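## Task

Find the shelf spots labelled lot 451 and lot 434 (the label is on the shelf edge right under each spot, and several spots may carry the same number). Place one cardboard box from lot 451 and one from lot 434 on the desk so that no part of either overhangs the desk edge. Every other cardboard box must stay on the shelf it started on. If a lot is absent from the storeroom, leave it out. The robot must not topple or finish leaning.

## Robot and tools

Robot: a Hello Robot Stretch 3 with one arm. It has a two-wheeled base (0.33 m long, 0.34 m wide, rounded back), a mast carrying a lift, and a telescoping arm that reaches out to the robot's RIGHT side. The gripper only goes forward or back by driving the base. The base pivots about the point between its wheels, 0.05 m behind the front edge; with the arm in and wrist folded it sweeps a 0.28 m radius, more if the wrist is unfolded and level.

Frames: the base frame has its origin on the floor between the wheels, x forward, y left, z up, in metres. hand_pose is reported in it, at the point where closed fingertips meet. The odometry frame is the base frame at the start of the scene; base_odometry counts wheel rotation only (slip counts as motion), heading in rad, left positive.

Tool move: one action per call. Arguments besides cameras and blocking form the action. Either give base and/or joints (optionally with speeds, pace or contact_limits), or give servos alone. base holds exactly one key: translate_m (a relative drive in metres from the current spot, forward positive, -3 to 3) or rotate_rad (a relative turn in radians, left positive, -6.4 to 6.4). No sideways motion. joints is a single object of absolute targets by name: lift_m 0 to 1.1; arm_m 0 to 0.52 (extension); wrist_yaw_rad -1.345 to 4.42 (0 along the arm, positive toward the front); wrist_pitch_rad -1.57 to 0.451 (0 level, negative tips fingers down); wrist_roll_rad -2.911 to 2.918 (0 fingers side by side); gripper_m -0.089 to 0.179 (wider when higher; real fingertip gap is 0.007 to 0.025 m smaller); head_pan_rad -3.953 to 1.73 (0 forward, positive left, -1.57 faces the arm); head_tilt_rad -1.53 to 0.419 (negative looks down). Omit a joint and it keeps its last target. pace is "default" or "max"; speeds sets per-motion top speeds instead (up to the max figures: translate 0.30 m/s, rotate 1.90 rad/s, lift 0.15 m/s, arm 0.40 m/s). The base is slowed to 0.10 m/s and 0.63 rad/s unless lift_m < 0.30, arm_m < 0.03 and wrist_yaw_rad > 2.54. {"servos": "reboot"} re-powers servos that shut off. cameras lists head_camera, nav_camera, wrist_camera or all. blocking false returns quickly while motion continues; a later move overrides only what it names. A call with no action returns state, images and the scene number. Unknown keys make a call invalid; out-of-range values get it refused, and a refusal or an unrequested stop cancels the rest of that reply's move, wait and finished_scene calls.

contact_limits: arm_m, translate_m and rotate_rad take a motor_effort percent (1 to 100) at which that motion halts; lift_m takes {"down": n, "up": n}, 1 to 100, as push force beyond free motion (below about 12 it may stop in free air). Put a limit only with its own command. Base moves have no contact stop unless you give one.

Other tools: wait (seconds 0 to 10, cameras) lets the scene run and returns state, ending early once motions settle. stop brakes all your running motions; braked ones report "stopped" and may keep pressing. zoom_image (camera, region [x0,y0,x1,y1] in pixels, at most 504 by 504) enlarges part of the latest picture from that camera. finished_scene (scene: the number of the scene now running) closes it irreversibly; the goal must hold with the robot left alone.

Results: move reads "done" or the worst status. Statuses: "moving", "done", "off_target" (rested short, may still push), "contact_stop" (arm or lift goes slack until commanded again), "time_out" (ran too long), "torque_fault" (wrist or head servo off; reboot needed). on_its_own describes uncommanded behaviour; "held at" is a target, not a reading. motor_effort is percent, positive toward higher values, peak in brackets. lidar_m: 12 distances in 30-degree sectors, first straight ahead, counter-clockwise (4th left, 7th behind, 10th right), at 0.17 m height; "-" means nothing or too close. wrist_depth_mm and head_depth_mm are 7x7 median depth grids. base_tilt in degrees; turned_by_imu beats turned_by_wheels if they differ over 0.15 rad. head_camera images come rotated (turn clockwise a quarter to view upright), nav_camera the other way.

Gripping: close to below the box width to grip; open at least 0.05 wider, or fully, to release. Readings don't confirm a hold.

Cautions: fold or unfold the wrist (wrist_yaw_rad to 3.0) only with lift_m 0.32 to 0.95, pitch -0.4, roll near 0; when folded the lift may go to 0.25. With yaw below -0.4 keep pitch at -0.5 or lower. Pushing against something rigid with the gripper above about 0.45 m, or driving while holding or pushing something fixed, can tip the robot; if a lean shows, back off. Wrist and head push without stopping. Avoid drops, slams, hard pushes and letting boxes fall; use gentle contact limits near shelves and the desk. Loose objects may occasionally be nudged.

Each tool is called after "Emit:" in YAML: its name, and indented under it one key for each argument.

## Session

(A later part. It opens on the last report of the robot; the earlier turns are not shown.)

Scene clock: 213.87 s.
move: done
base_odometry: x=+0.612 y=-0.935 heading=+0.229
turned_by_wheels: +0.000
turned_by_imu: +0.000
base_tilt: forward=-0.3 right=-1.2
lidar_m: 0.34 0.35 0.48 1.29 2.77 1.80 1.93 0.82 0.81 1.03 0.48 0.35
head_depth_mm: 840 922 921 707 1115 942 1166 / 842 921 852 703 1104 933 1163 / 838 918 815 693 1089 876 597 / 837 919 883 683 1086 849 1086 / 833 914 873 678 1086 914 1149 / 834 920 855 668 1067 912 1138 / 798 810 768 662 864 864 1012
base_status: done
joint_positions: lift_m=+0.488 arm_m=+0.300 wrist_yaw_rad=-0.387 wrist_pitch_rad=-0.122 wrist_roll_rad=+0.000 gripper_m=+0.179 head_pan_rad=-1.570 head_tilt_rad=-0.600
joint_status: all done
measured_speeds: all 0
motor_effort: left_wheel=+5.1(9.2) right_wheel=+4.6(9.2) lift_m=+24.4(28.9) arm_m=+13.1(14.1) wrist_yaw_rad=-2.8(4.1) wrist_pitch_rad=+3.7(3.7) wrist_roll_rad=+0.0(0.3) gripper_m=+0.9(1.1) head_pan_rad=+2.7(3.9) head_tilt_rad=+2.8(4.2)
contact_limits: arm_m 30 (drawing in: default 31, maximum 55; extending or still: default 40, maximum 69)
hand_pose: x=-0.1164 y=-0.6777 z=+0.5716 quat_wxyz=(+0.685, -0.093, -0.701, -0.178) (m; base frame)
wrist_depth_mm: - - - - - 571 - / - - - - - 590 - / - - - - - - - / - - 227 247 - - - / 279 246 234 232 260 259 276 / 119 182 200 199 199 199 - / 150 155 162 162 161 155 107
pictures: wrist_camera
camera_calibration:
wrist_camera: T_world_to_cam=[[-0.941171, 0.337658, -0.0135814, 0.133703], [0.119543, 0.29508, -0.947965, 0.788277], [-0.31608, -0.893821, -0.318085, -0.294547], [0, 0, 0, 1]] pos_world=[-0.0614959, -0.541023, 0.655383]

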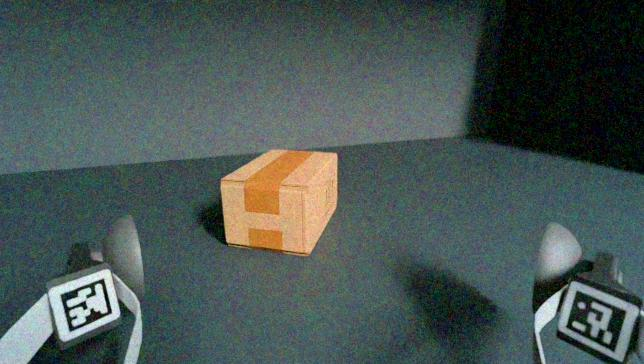

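Emit:
move:
  joints: {"arm_m":0.402}
  contact_limits: {"arm_m":28}
  cameras: ["wrist_camera"]

Emit:
move:
  joints: {"gripper_m":0.045}
  cameras: ["wrist_camera"]

Emit:
move:
  joints: {"gripper_m":0.02}
  cameras: ["wrist_camera"]

Scene clock: 227.57 s.
move: done
base_odometry: x=+0.612 y=-0.935 heading=+0.229
turned_by_wheels: +0.000
turned_by_imu: +0.000
base_tilt: forward=-0.4 right=-1.2
lidar_m: 0.34 0.35 0.48 1.29 2.78 1.81 1.93 0.82 0.81 1.03 0.48 0.35
head_depth_mm: 838 923 923 708 1111 939 1176 / 838 921 850 700 1105 934 1169 / 834 919 814 694 1093 723 595 / 837 917 883 684 1087 735 1160 / 836 913 871 677 1078 912 1150 / 836 914 856 669 1074 911 1150 / 797 809 767 663 861 866 1016
base_status: not commanded
joint_positions: lift_m=+0.488 arm_m=+0.402 wrist_yaw_rad=-0.387 wrist_pitch_rad=-0.122 wrist_roll_rad=+0.000 gripper_m=+0.179 head_pan_rad=-1.570 head_tilt_rad=-0.600
joint_status: all done
measured_speeds: all 0
motor_effort: left_wheel=+5.5(5.8) right_wheel=+4.5(5.3) lift_m=+28.1(28.4) arm_m=+12.8(14.9) wrist_yaw_rad=-2.4(4.3) wrist_pitch_rad=+3.7(3.7) wrist_roll_rad=-0.1(0.3) gripper_m=+0.5(1.0) head_pan_rad=+3.2(3.9) head_tilt_rad=+3.3(3.7)
contact_limits: arm_m 28 (drawing in: default 31, maximum 55; extending or still: default 40, maximum 69)
hand_pose: x=-0.1164 y=-0.7797 z=+0.5716 quat_wxyz=(+0.685, -0.093, -0.701, -0.178) (m; base frame)
wrist_depth_mm: 304 322 - - - - 475 / 312 332 - - - - - / 322 - - - - 526 - / 330 - - 201 317 - - / 277 246 260 151 244 258 274 / 118 182 182 128 189 198 - / 150 155 155 136 155 161 107
pictures: wrist_camera
camera_calibration:
wrist_camera: T_world_to_cam=[[-0.941171, 0.337658, -0.0135814, 0.168145], [0.119543, 0.29508, -0.947965, 0.818375], [-0.31608, -0.893821, -0.318085, -0.385717], [0, 0, 0, 1]] pos_world=[-0.0614959, -0.643023, 0.655383]

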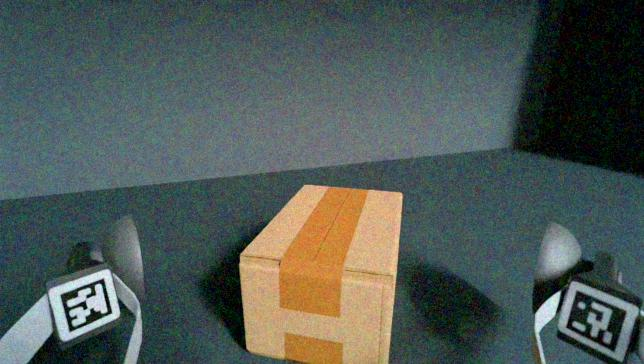

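Scene clock: 229.43 s.
move: done
base_odometry: x=+0.612 y=-0.935 heading=+0.229
turned_by_wheels: +0.000
turned_by_imu: +0.000
base_tilt: forward=-0.3 right=-1.2
lidar_m: 0.34 0.35 0.48 1.28 2.77 1.80 1.92 0.82 0.80 1.03 0.48 0.35
head_depth_mm: 839 921 927 708 1110 940 1176 / 838 920 853 701 1108 933 1167 / 836 920 813 692 1095 725 595 / 835 918 882 685 1086 733 1155 / 835 919 871 677 1080 916 1152 / 832 911 856 667 1070 913 1147 / 799 809 765 661 860 864 1017
base_status: not commanded
joint_positions: lift_m=+0.488 arm_m=+0.402 wrist_yaw_rad=-0.387 wrist_pitch_rad=-0.122 wrist_roll_rad=+0.000 gripper_m=+0.045 head_pan_rad=-1.570 head_tilt_rad=-0.600
joint_status: all done
measured_speeds: all 0
motor_effort: left_wheel=+5.4(5.7) right_wheel=+4.1(5.0) lift_m=+29.4(29.9) arm_m=+13.6(14.1) wrist_yaw_rad=-2.7(4.3) wrist_pitch_rad=+3.6(3.8) wrist_roll_rad=-0.1(0.6) gripper_m=-8.0(82.8) head_pan_rad=+3.1(3.6) head_tilt_rad=+3.1(3.4)
contact_limits: arm_m 28 (drawing in: default 31, maximum 55; extending or still: default 40, maximum 69)
hand_pose: x=-0.1164 y=-0.7797 z=+0.5716 quat_wxyz=(+0.685, -0.093, -0.701, -0.178) (m; base frame)
wrist_depth_mm: 302 320 - - - - 478 / 313 334 - - - - - / 322 - - - - 527 - / 332 - - 200 317 - - / 260 261 158 151 158 258 258 / 200 199 130 130 126 199 198 / 168 149 155 139 149 154 161
pictures: wrist_camera
camera_calibration:
wrist_camera: T_world_to_cam=[[-0.941171, 0.337658, -0.0135814, 0.168145], [0.119543, 0.29508, -0.947965, 0.818375], [-0.31608, -0.893821, -0.318085, -0.385717], [0, 0, 0, 1]] pos_world=[-0.0614959, -0.643023, 0.655383]

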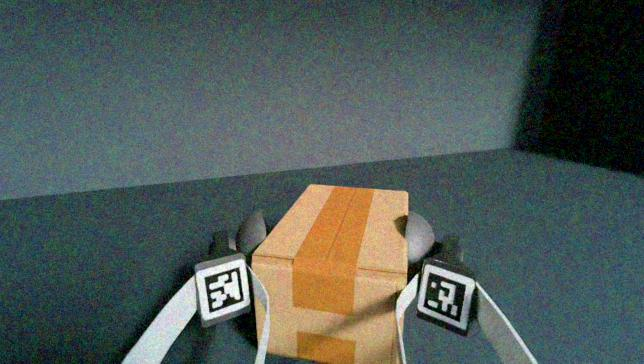

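Scene clock: 230.20 s.
move: done
base_odometry: x=+0.612 y=-0.935 heading=+0.229
turned_by_wheels: +0.000
turned_by_imu: +0.000
base_tilt: forward=-0.2 right=-1.1
lidar_m: 0.34 0.35 0.48 1.29 2.77 1.81 1.93 0.82 0.81 1.03 0.48 0.35
head_depth_mm: 839 922 926 708 1108 940 1174 / 839 919 851 701 1105 936 1169 / 837 918 813 693 1092 724 594 / 838 910 887 684 1091 732 1149 / 835 920 875 678 1080 914 1152 / 834 915 857 669 1066 913 1148 / 796 808 768 661 858 867 1017
base_status: not commanded
joint_positions: lift_m=+0.488 arm_m=+0.402 wrist_yaw_rad=-0.387 wrist_pitch_rad=-0.122 wrist_roll_rad=+0.000 gripper_m=+0.021 head_pan_rad=-1.570 head_tilt_rad=-0.600
joint_status: all done
measured_speeds: all 0
motor_effort: left_wheel=+5.2(5.6) right_wheel=+3.7(5.2) lift_m=+30.2(30.3) arm_m=+13.2(14.0) wrist_yaw_rad=-2.8(4.7) wrist_pitch_rad=+3.6(3.7) wrist_roll_rad=-0.2(0.3) gripper_m=-16.9(88.2) head_pan_rad=+3.3(3.5) head_tilt_rad=+3.1(3.4)
contact_limits: arm_m 28 (drawing in: default 31, maximum 55; extending or still: default 40, maximum 69)
hand_pose: x=-0.1164 y=-0.7797 z=+0.5716 quat_wxyz=(+0.685, -0.093, -0.701, -0.178) (m; base frame)
wrist_depth_mm: 304 320 - - - - 479 / 312 332 - - - - - / 325 - - - - 525 - / 333 - - 201 318 - - / 262 260 156 151 151 258 259 / 200 199 130 130 126 198 198 / 168 150 155 139 136 155 161
pictures: wrist_camera
camera_calibration:
wrist_camera: T_world_to_cam=[[-0.941171, 0.337658, -0.0135814, 0.168145], [0.119543, 0.29508, -0.947965, 0.818375], [-0.31608, -0.893821, -0.318085, -0.385717], [0, 0, 0, 1]] pos_world=[-0.0614959, -0.643023, 0.655383]

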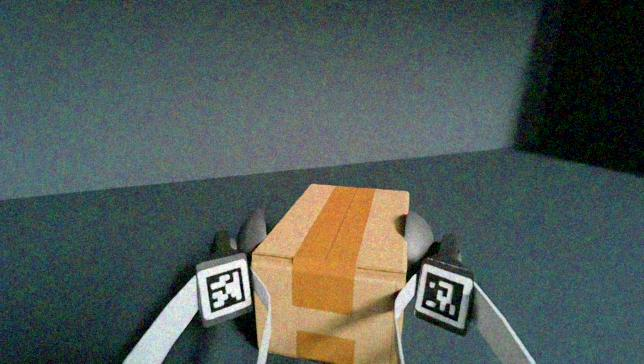

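Emit:
move:
  joints: {"gripper_m":0.0}

Emit:
move:
  joints: {"lift_m":0.56}
  speeds: {"lift_m":0.06}
  cameras: ["wrist_camera"]

Scene clock: 235.30 s.
move: done
base_odometry: x=+0.612 y=-0.935 heading=+0.229
turned_by_wheels: +0.000
turned_by_imu: +0.000
base_tilt: forward=-0.5 right=-1.1
lidar_m: 0.34 0.35 0.48 1.29 2.78 1.81 1.93 0.82 0.81 1.03 0.49 0.35
head_depth_mm: 838 920 924 707 1111 938 1181 / 838 921 852 699 1102 937 1167 / 835 923 813 693 1090 723 594 / 836 917 884 685 1083 734 1154 / 838 913 871 679 1080 916 1153 / 835 913 860 666 1066 908 1146 / 800 809 769 659 859 865 1015
base_status: not commanded
joint_positions: lift_m=+0.488 arm_m=+0.402 wrist_yaw_rad=-0.387 wrist_pitch_rad=-0.122 wrist_roll_rad=+0.000 gripper_m=+0.001 head_pan_rad=-1.570 head_tilt_rad=-0.600
joint_status: all done
measured_speeds: all 0
motor_effort: left_wheel=+5.4(6.1) right_wheel=+4.6(5.1) lift_m=+30.7(31.4) arm_m=+13.1(13.2) wrist_yaw_rad=-3.5(4.0) wrist_pitch_rad=+3.5(3.7) wrist_roll_rad=-0.2(0.3) gripper_m=-23.5(91.7) head_pan_rad=+3.5(3.8) head_tilt_rad=+2.6(3.3)
contact_limits: arm_m 28 (drawing in: default 31, maximum 55; extending or still: default 40, maximum 69)
hand_pose: x=-0.1164 y=-0.7797 z=+0.5716 quat_wxyz=(+0.685, -0.093, -0.701, -0.178) (m; base frame)
wrist_depth_mm: 303 323 - - - - 475 / 313 332 - - - - - / 324 - - - - 527 - / 334 - - 201 318 - - / 260 261 156 151 151 259 258 / 199 199 130 131 126 198 198 / 167 110 155 139 136 155 160
pictures: none

Scene clock: 237.10 s.
move: done
base_odometry: x=+0.612 y=-0.935 heading=+0.229
turned_by_wheels: +0.000
turned_by_imu: +0.000
base_tilt: forward=-0.3 right=-1.1
lidar_m: 0.34 0.35 0.48 1.29 2.78 1.81 1.92 0.82 0.81 1.03 0.48 0.35
head_depth_mm: 837 922 926 707 1112 941 1175 / 838 920 853 701 1101 929 1120 / 836 921 817 691 983 654 1088 / 835 920 886 683 1050 851 1153 / 836 919 870 677 1081 918 1155 / 835 919 859 669 1065 910 1148 / 798 812 767 662 860 866 1015
base_status: not commanded
joint_positions: lift_m=+0.560 arm_m=+0.402 wrist_yaw_rad=-0.387 wrist_pitch_rad=-0.125 wrist_roll_rad=+0.000 gripper_m=+0.004 head_pan_rad=-1.570 head_tilt_rad=-0.600
joint_status: all done
measured_speeds: all 0
motor_effort: left_wheel=+5.0(5.9) right_wheel=+4.2(5.4) lift_m=+29.0(34.3) arm_m=+11.6(13.1) wrist_yaw_rad=-3.1(4.4) wrist_pitch_rad=+4.3(4.3) wrist_roll_rad=+0.0(0.3) gripper_m=-10.4(24.0) head_pan_rad=+3.2(3.6) head_tilt_rad=+2.5(3.2)
contact_limits: arm_m 28 (drawing in: default 31, maximum 55; extending or still: default 40, maximum 69)
hand_pose: x=-0.1163 y=-0.7796 z=+0.6428 quat_wxyz=(+0.684, -0.092, -0.701, -0.180) (m; base frame)
wrist_depth_mm: 303 323 - - - - 475 / 314 331 - - - - - / 323 - - - - 527 - / 334 - - - - 549 - / - - 150 161 146 - - / 316 317 130 131 126 301 300 / 256 101 238 139 134 238 255
pictures: wrist_camera
camera_calibration:
wrist_camera: T_world_to_cam=[[-0.941165, 0.337668, -0.0137217, 0.169167], [0.120639, 0.29777, -0.946984, 0.887474], [-0.31568, -0.892924, -0.320986, -0.360323], [0, 0, 0, 1]] pos_world=[-0.0615971, -0.643126, 0.727087]

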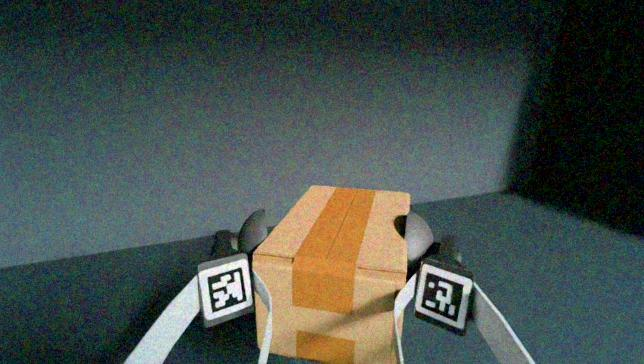

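Emit:
move:
  joints: {"arm_m":0.0}

Emit:
move:
  base: {"translate_m":-0.6}
  joints: {"wrist_yaw_rad":0.0}
  cameras: ["wrist_camera"]

Emit:
move:
  base: {"rotate_rad":1.594}
  joints: {"lift_m":0.88,"head_pan_rad":0.5,"head_tilt_rad":-0.4}
  cameras: ["nav_camera","wrist_camera"]

Scene clock: 281.83 s.
move: done
base_odometry: x=+0.612 y=-0.935 heading=+0.229
turned_by_wheels: +0.000
turned_by_imu: +0.000
base_tilt: forward=-0.5 right=-1.2
lidar_m: 0.34 0.35 0.48 1.29 2.78 1.81 1.93 0.82 0.80 1.03 0.49 0.35
head_depth_mm: 840 920 925 707 1116 940 1172 / 836 921 854 700 1107 933 1119 / 836 917 815 694 1096 930 627 / 837 917 885 686 1085 920 1154 / 832 916 872 679 1082 918 1151 / 836 915 861 670 1068 913 1144 / 799 810 766 664 860 867 1013
base_status: not commanded
joint_positions: lift_m=+0.560 arm_m=+0.001 wrist_yaw_rad=-0.387 wrist_pitch_rad=-0.125 wrist_roll_rad=+0.000 gripper_m=+0.004 head_pan_rad=-1.570 head_tilt_rad=-0.600
joint_status: all done
measured_speeds: all 0
motor_effort: left_wheel=+5.5(6.0) right_wheel=+5.1(5.4) lift_m=+30.4(31.9) arm_m=-12.9(15.1) wrist_yaw_rad=-3.4(4.5) wrist_pitch_rad=+4.3(4.3) wrist_roll_rad=-0.1(0.3) gripper_m=-10.4(10.6) head_pan_rad=+2.8(3.3) head_tilt_rad=+2.5(3.4)
hand_pose: x=-0.1163 y=-0.3781 z=+0.6428 quat_wxyz=(+0.684, -0.092, -0.701, -0.180) (m; base frame)
wrist_depth_mm: - - - - 812 - 453 / - - - - - - 477 / - - - - 908 - 508 / - - - - - - 520 / - - 151 162 146 - - / 320 - 130 131 126 121 - / 752 101 - 139 130 120 -
pictures: none

Scene clock: 288.97 s.
move: done
base_odometry: x=+0.028 y=-1.071 heading=+0.229
turned_by_wheels: +0.000
turned_by_imu: +0.000
base_tilt: forward=-0.3 right=-1.1
lidar_m: 0.93 0.97 1.32 3.67 1.35 1.38 1.33 1.07 1.07 0.58 1.07 0.97
head_depth_mm: 846 927 927 709 1113 942 1173 / 840 926 911 701 1105 932 1162 / 462 516 786 655 1097 928 1165 / 468 521 575 645 733 857 641 / 829 909 814 651 1045 891 1130 / 838 921 861 671 1071 911 1147 / 838 919 848 662 1064 907 1139
base_status: done
joint_positions: lift_m=+0.560 arm_m=+0.001 wrist_yaw_rad=-0.003 wrist_pitch_rad=-0.125 wrist_roll_rad=+0.000 gripper_m=+0.004 head_pan_rad=-1.570 head_tilt_rad=-0.600
joint_status: all done
measured_speeds: all 0
motor_effort: left_wheel=-3.6(12.9) right_wheel=-8.3(12.0) lift_m=+24.7(30.7) arm_m=-4.3(12.7) wrist_yaw_rad=+1.3(6.6) wrist_pitch_rad=+4.2(4.4) wrist_roll_rad=-0.1(0.3) gripper_m=-9.9(11.1) head_pan_rad=+2.5(3.3) head_tilt_rad=+2.1(3.4)
hand_pose: x=-0.0222 y=-0.3968 z=+0.6428 quat_wxyz=(+0.706, +0.044, -0.705, -0.046) (m; base frame)
wrist_depth_mm: - - - 305 - - - / - - - 316 - - - / - - - 332 - - - / - - - 338 202 - - / - - 151 162 146 - - / - - 130 131 126 - - / - 101 - 139 130 106 -
pictures: wrist_camera
camera_calibration:
wrist_camera: T_world_to_cam=[[-0.999104, -0.0400199, -0.01374, -0.0225698], [0.000141795, 0.321556, -0.946891, 0.768796], [0.0423126, -0.946044, -0.321262, -0.00176988], [0, 0, 0, 1]] pos_world=[-0.0225837, -0.249789, 0.727087]

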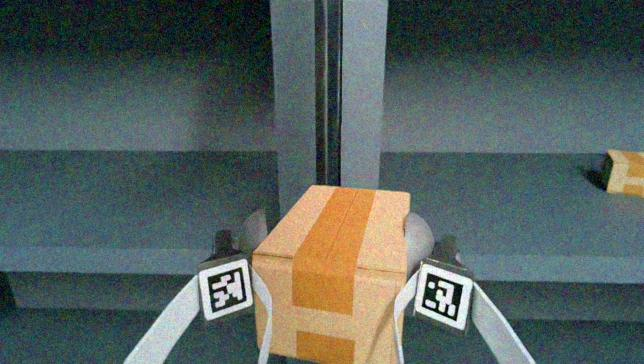

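Scene clock: 292.70 s.
move: done
base_odometry: x=+0.028 y=-1.071 heading=+1.823
turned_by_wheels: +1.594
turned_by_imu: +1.568
base_tilt: forward=-0.3 right=-1.3
lidar_m: 3.67 1.35 1.38 1.33 1.12 1.07 0.58 1.07 0.97 0.93 0.97 1.33
head_depth_mm: 3059 3197 3410 3511 2475 1799 1427 / 3206 3415 3597 3501 2465 1797 1421 / 2932 3213 3543 2296 2445 1780 1419 / 2399 2551 2721 1710 2168 1764 1405 / 2029 2140 2305 1682 1854 1763 1402 / 1746 1847 1942 1665 1475 1580 1393 / 1546 1614 1688 1654 1878 1697 1385
base_status: done
joint_positions: lift_m=+0.880 arm_m=+0.001 wrist_yaw_rad=-0.003 wrist_pitch_rad=-0.126 wrist_roll_rad=+0.000 gripper_m=+0.004 head_pan_rad=+0.501 head_tilt_rad=-0.399
joint_status: all done
measured_speeds: all 0
motor_effort: left_wheel=-8.4(12.8) right_wheel=+8.9(13.0) lift_m=+29.7(34.5) arm_m=-8.4(8.6) wrist_yaw_rad=+1.9(3.5) wrist_pitch_rad=+4.3(4.4) wrist_roll_rad=+0.2(0.3) gripper_m=-10.1(10.8) head_pan_rad=-3.3(5.5) head_tilt_rad=-3.8(8.1)
hand_pose: x=-0.0221 y=-0.3967 z=+0.9626 quat_wxyz=(+0.706, +0.044, -0.705, -0.046) (m; base frame)
wrist_depth_mm: - - - - 626 - - / - - - - 648 - - / - - - - 687 - - / - - - - 709 - - / - - 151 162 146 - - / - - 130 131 126 - - / 910 101 - 139 130 106 -
pictures: nav_camera (sideways), wrist_camera
camera_calibration:
nav_camera: T_world_to_cam=[[0.310753, 0.189681, 0.931372, -1.17094], [0.494081, -0.86933, 0.0121952, 0.031272], [0.811983, 0.456384, -0.363864, 0.421853], [0, 0, 0, 1]] pos_world=[0.00588442, 0.0567638, 1.2437]
wrist_camera: T_world_to_cam=[[-0.9991, -0.0401087, -0.013793, -0.0181411], [0.000140571, 0.322065, -0.946717, 1.07165], [0.0424138, -0.945867, -0.32177, 0.10158], [0, 0, 0, 1]] pos_world=[-0.0225838, -0.249789, 1.04699]

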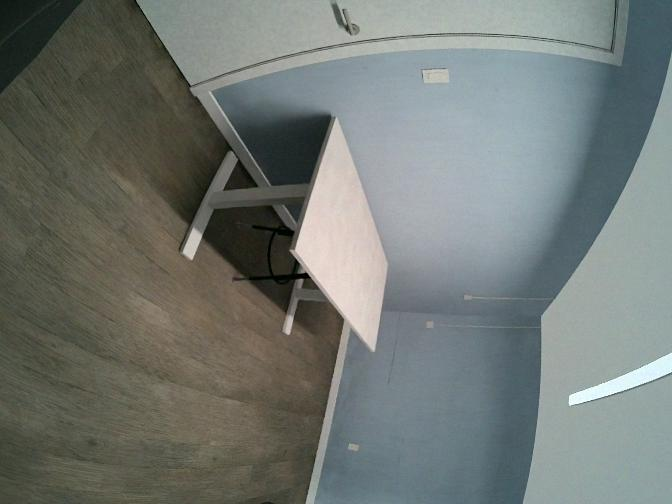

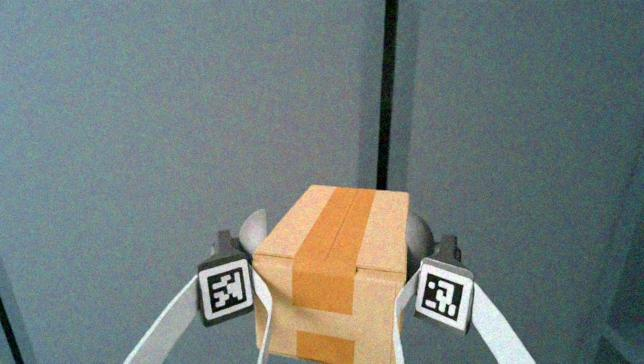

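Emit:
move:
  base: {"translate_m":1.11}

Emit:
move:
  base: {"rotate_rad":3.118}
  joints: {"head_pan_rad":-1.57,"head_tilt_rad":-0.6}
  cameras: ["nav_camera","head_camera","wrist_camera"]

Scene clock: 327.17 s.
move: done
base_odometry: x=-0.249 y=+0.004 heading=+1.823
turned_by_wheels: +0.000
turned_by_imu: +0.001
base_tilt: forward=-0.3 right=-1.1
lidar_m: 2.59 1.45 0.79 0.90 1.40 1.89 1.68 1.33 0.97 0.94 0.97 1.33
head_depth_mm: 2165 2244 2364 2503 2445 1809 1428 / 2243 2379 2516 2636 2444 1792 1424 / 2341 2513 2626 2811 2430 1782 1406 / 2367 2554 2723 2880 2283 1762 1408 / 2032 2158 2285 2269 1271 1710 1396 / 1761 1826 1958 1651 1070 1692 1392 / 1554 1610 1695 1634 1056 888 1353
base_status: done
joint_positions: lift_m=+0.880 arm_m=+0.001 wrist_yaw_rad=-0.003 wrist_pitch_rad=-0.126 wrist_roll_rad=+0.000 gripper_m=+0.004 head_pan_rad=+0.500 head_tilt_rad=-0.400
joint_status: not commanded
measured_speeds: all 0
motor_effort: left_wheel=+0.5(9.2) right_wheel=+10.9(14.2) lift_m=+30.3(31.4) arm_m=-12.3(13.4) wrist_yaw_rad=+0.9(3.5) wrist_pitch_rad=+4.2(4.5) wrist_roll_rad=-0.1(0.5) gripper_m=-10.3(10.8) head_pan_rad=-3.0(3.8) head_tilt_rad=-0.8(4.5)
hand_pose: x=-0.0221 y=-0.3967 z=+0.9626 quat_wxyz=(+0.706, +0.044, -0.705, -0.046) (m; base frame)
wrist_depth_mm: - - - - - - - / 695 - - - - 659 - / 717 - - - - - - / 749 - - - 202 - - / 792 - 151 162 148 - - / 838 - 129 131 126 - - / - 101 - 140 133 106 -
pictures: none

Scene clock: 333.20 s.
move: done
base_odometry: x=-0.249 y=+0.004 heading=-1.343
turned_by_wheels: +3.118
turned_by_imu: +3.066
base_tilt: forward=-0.2 right=-1.4
lidar_m: 1.68 1.39 0.98 0.94 0.96 1.27 2.59 1.45 0.79 0.90 1.38 1.80
head_depth_mm: 1127 1244 1373 1130 841 1496 - / 1122 1230 1368 1122 837 1537 - / 1112 1230 1360 1109 499 1365 - / 1107 1218 1354 1103 458 282 293 / 1093 1213 1342 1091 812 1363 1198 / 1098 1203 1328 1083 812 1455 1213 / 1093 1195 1329 1496 1617 1451 1214
base_status: done
joint_positions: lift_m=+0.880 arm_m=+0.001 wrist_yaw_rad=-0.003 wrist_pitch_rad=-0.126 wrist_roll_rad=+0.000 gripper_m=+0.004 head_pan_rad=-1.570 head_tilt_rad=-0.600
joint_status: all done
measured_speeds: all 0
motor_effort: left_wheel=-8.7(12.3) right_wheel=+8.5(12.8) lift_m=+31.0(32.1) arm_m=-12.8(13.8) wrist_yaw_rad=+2.1(3.3) wrist_pitch_rad=+4.3(4.5) wrist_roll_rad=+0.1(0.3) gripper_m=-10.3(10.8) head_pan_rad=+3.6(6.2) head_tilt_rad=+3.9(8.6)
hand_pose: x=-0.0221 y=-0.3967 z=+0.9626 quat_wxyz=(+0.706, +0.044, -0.705, -0.046) (m; base frame)
wrist_depth_mm: - - - - - - - / - - - - - - - / - - - - - - - / - - - - - - - / - - 153 162 146 - - / - - 130 132 126 - - / - 101 - 139 130 106 -
pictures: head_camera (sideways), nav_camera (sideways), wrist_camera
camera_calibration:
head_camera: T_world_to_cam=[[-0.0466892, 0.520161, -0.852791, 1.12529], [0.997496, -0.0211159, -0.0674913, 0.0813558], [-0.0531138, -0.853807, -0.517873, 0.629846], [0, 0, 0, 1]] pos_world=[0.0048404, -0.0458481, 1.29131]
nav_camera: T_world_to_cam=[[0.0174637, -0.542695, 0.839748, -1.0497], [-0.999789, -0.018546, 0.00880639, 0.0448582], [0.0107948, -0.839725, -0.542905, 0.659721], [0, 0, 0, 1]] pos_world=[0.0560588, -0.0148496, 1.23925]
wrist_camera: T_world_to_cam=[[-0.9991, -0.0401087, -0.013793, -0.0181411], [0.000140571, 0.322065, -0.946717, 1.07165], [0.0424138, -0.945867, -0.32177, 0.10158], [0, 0, 0, 1]] pos_world=[-0.0225838, -0.249789, 1.04699]

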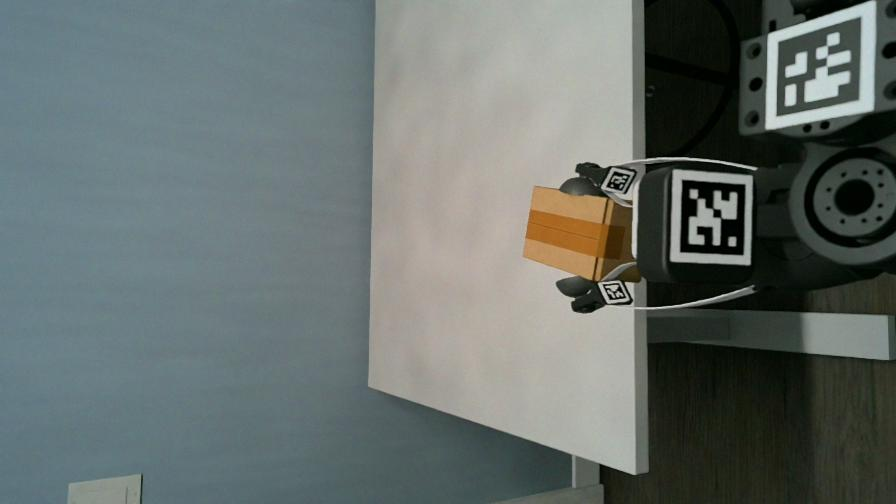

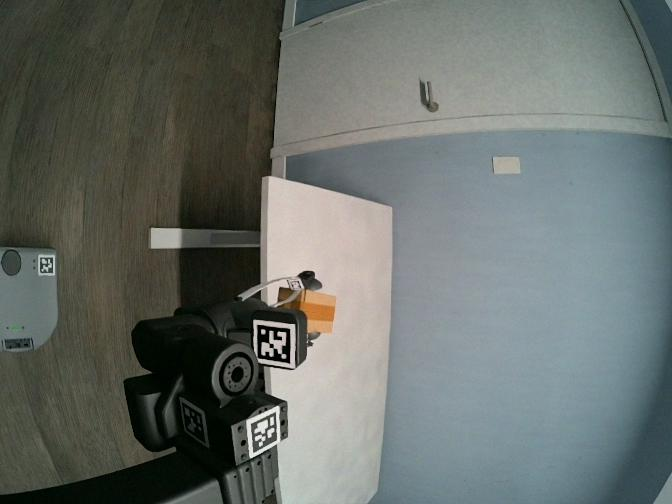

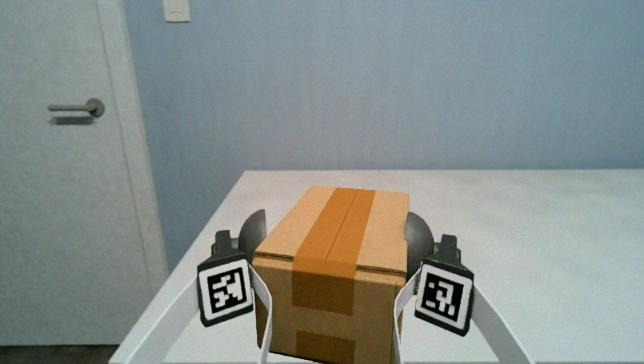

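Emit:
move:
  joints: {"arm_m":0.38}

Emit:
move:
  joints: {"lift_m":0.71}

Emit:
move:
  joints: {"lift_m":0.655}
  speeds: {"lift_m":0.025}
  contact_limits: {"lift_m":{"down":13}}
  cameras: ["wrist_camera","head_camera"]

Scene clock: 349.20 s.
move: done
base_odometry: x=-0.249 y=+0.004 heading=-1.343
turned_by_wheels: +0.000
turned_by_imu: +0.000
base_tilt: forward=-0.3 right=-1.2
lidar_m: 1.68 1.40 0.99 0.94 0.96 1.27 2.60 1.45 0.79 0.90 1.38 1.80
head_depth_mm: 1129 1243 1380 1134 310 - 1212 / 1119 1232 1349 409 348 1484 1215 / 1114 1227 1303 508 831 1433 1239 / 1105 1222 1316 546 827 1467 1224 / 1104 1207 1342 1084 818 1372 1190 / 1097 1208 1327 1084 809 1458 1222 / 1089 1195 1327 1487 1624 1444 1210
base_status: not commanded
joint_positions: lift_m=+0.880 arm_m=+0.380 wrist_yaw_rad=-0.003 wrist_pitch_rad=-0.126 wrist_roll_rad=+0.000 gripper_m=+0.004 head_pan_rad=-1.570 head_tilt_rad=-0.600
joint_status: all done
measured_speeds: all 0
motor_effort: left_wheel=-8.9(9.4) right_wheel=+9.0(10.3) lift_m=+30.1(31.3) arm_m=+13.6(15.3) wrist_yaw_rad=+1.1(2.9) wrist_pitch_rad=+4.3(4.4) wrist_roll_rad=-0.1(0.3) gripper_m=-10.5(10.8) head_pan_rad=+3.4(3.8) head_tilt_rad=+3.1(3.9)
hand_pose: x=-0.0221 y=-0.7762 z=+0.9626 quat_wxyz=(+0.706, +0.044, -0.705, -0.046) (m; base frame)
wrist_depth_mm: - - - - - - - / - - - - - - - / - - - - - - - / - - - - - - - / 774 - 150 162 146 - - / 821 - 130 131 126 - - / - 101 - 139 130 106 -
pictures: none

Scene clock: 351.57 s.
move: done
base_odometry: x=-0.249 y=+0.004 heading=-1.343
turned_by_wheels: +0.000
turned_by_imu: +0.000
base_tilt: forward=-0.3 right=-1.2
lidar_m: 1.68 1.40 0.99 0.93 0.96 1.26 2.59 1.45 0.79 0.90 1.38 1.79
head_depth_mm: 1124 1235 1380 1132 842 1459 1237 / 1118 1235 1368 1118 836 419 361 / 1116 1224 1356 1103 592 1398 1236 / 1113 1215 1348 1101 630 1471 1227 / 1100 1213 1343 1089 816 1384 1196 / 1097 1200 1337 1083 809 1448 1224 / 1098 1201 1319 1491 1620 1447 1212
base_status: not commanded
joint_positions: lift_m=+0.710 arm_m=+0.380 wrist_yaw_rad=-0.003 wrist_pitch_rad=-0.126 wrist_roll_rad=+0.000 gripper_m=+0.004 head_pan_rad=-1.570 head_tilt_rad=-0.600
joint_status: all done
measured_speeds: all 0
motor_effort: left_wheel=-8.7(9.6) right_wheel=+9.0(10.1) lift_m=+26.2(30.3) arm_m=+11.6(13.8) wrist_yaw_rad=+2.0(3.0) wrist_pitch_rad=+4.3(4.4) wrist_roll_rad=-0.3(0.3) gripper_m=-10.2(10.9) head_pan_rad=+2.9(3.8) head_tilt_rad=+1.7(3.5)
hand_pose: x=-0.0221 y=-0.7761 z=+0.7926 quat_wxyz=(+0.706, +0.044, -0.705, -0.046) (m; base frame)
wrist_depth_mm: - - - - - - - / - - - - - - - / - - - - - - - / - - - - - - - / 753 - 151 162 146 - - / - - 130 131 126 - - / - 101 - 139 130 106 -
pictures: none

Scene clock: 354.17 s.
move: done
base_odometry: x=-0.249 y=+0.004 heading=-1.343
turned_by_wheels: +0.000
turned_by_imu: +0.000
base_tilt: forward=-0.4 right=-1.2
lidar_m: 1.68 1.40 0.99 0.94 0.96 1.27 2.59 1.45 0.79 0.90 1.38 1.80
head_depth_mm: 1124 1239 1387 1143 840 1459 1250 / 1120 1234 1373 1122 836 1162 406 / 1115 1229 1361 1115 630 1368 1208 / 1109 1213 1355 1098 650 1438 1226 / 1099 1208 1345 1091 819 1388 1192 / 1100 1205 1334 1086 813 1455 1220 / 1096 1200 1322 1492 1629 1451 1213
base_status: not commanded
joint_positions: lift_m=+0.655 arm_m=+0.380 wrist_yaw_rad=-0.003 wrist_pitch_rad=-0.055 wrist_roll_rad=+0.000 gripper_m=+0.004 head_pan_rad=-1.570 head_tilt_rad=-0.600
joint_status: all done
measured_speeds: all 0
on_its_own: wrist_pitch_rad is at rest, and its effort (-8.8) is outside its rest range (-8 to +12)
motor_effort: left_wheel=-8.4(9.3) right_wheel=+8.6(10.0) lift_m=+15.4(26.4) arm_m=+9.7(11.5) wrist_yaw_rad=+2.1(3.4) wrist_pitch_rad=-8.8(9.4) wrist_roll_rad=-0.1(0.3) gripper_m=-10.2(10.8) head_pan_rad=+2.6(3.7) head_tilt_rad=+1.3(3.0)
contact_limits: lift_m down 13 (down: maximum 72; up: maximum 65)
hand_pose: x=-0.0221 y=-0.7795 z=+0.7557 quat_wxyz=(+0.707, +0.019, -0.707, -0.020) (m; base frame)
wrist_depth_mm: - - - - - - - / - - - - - - - / - - - - - - - / - - - - - - - / - - 150 150 146 - - / - - 129 131 126 - - / - 100 - 138 130 105 -
pictures: head_camera (sideways), wrist_camera
camera_calibration:
head_camera: T_world_to_cam=[[-0.0467541, 0.519846, -0.85298, 1.12552], [0.997504, -0.0209349, -0.0674346, 0.0812905], [-0.0529127, -0.854003, -0.51757, 0.629444], [0, 0, 0, 1]] pos_world=[0.00484077, -0.0458495, 1.29131]
wrist_camera: T_world_to_cam=[[-0.999092, -0.0411337, -0.0111406, -0.0391123], [0.000341903, 0.253675, -0.967289, 0.961221], [0.0426143, -0.966415, -0.25343, -0.394732], [0, 0, 0, 1]] pos_world=[-0.0225842, -0.626921, 0.829306]

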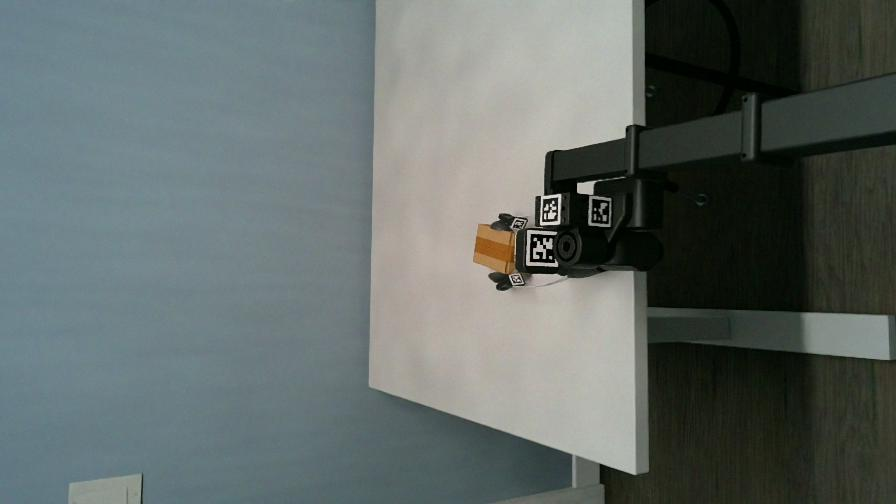

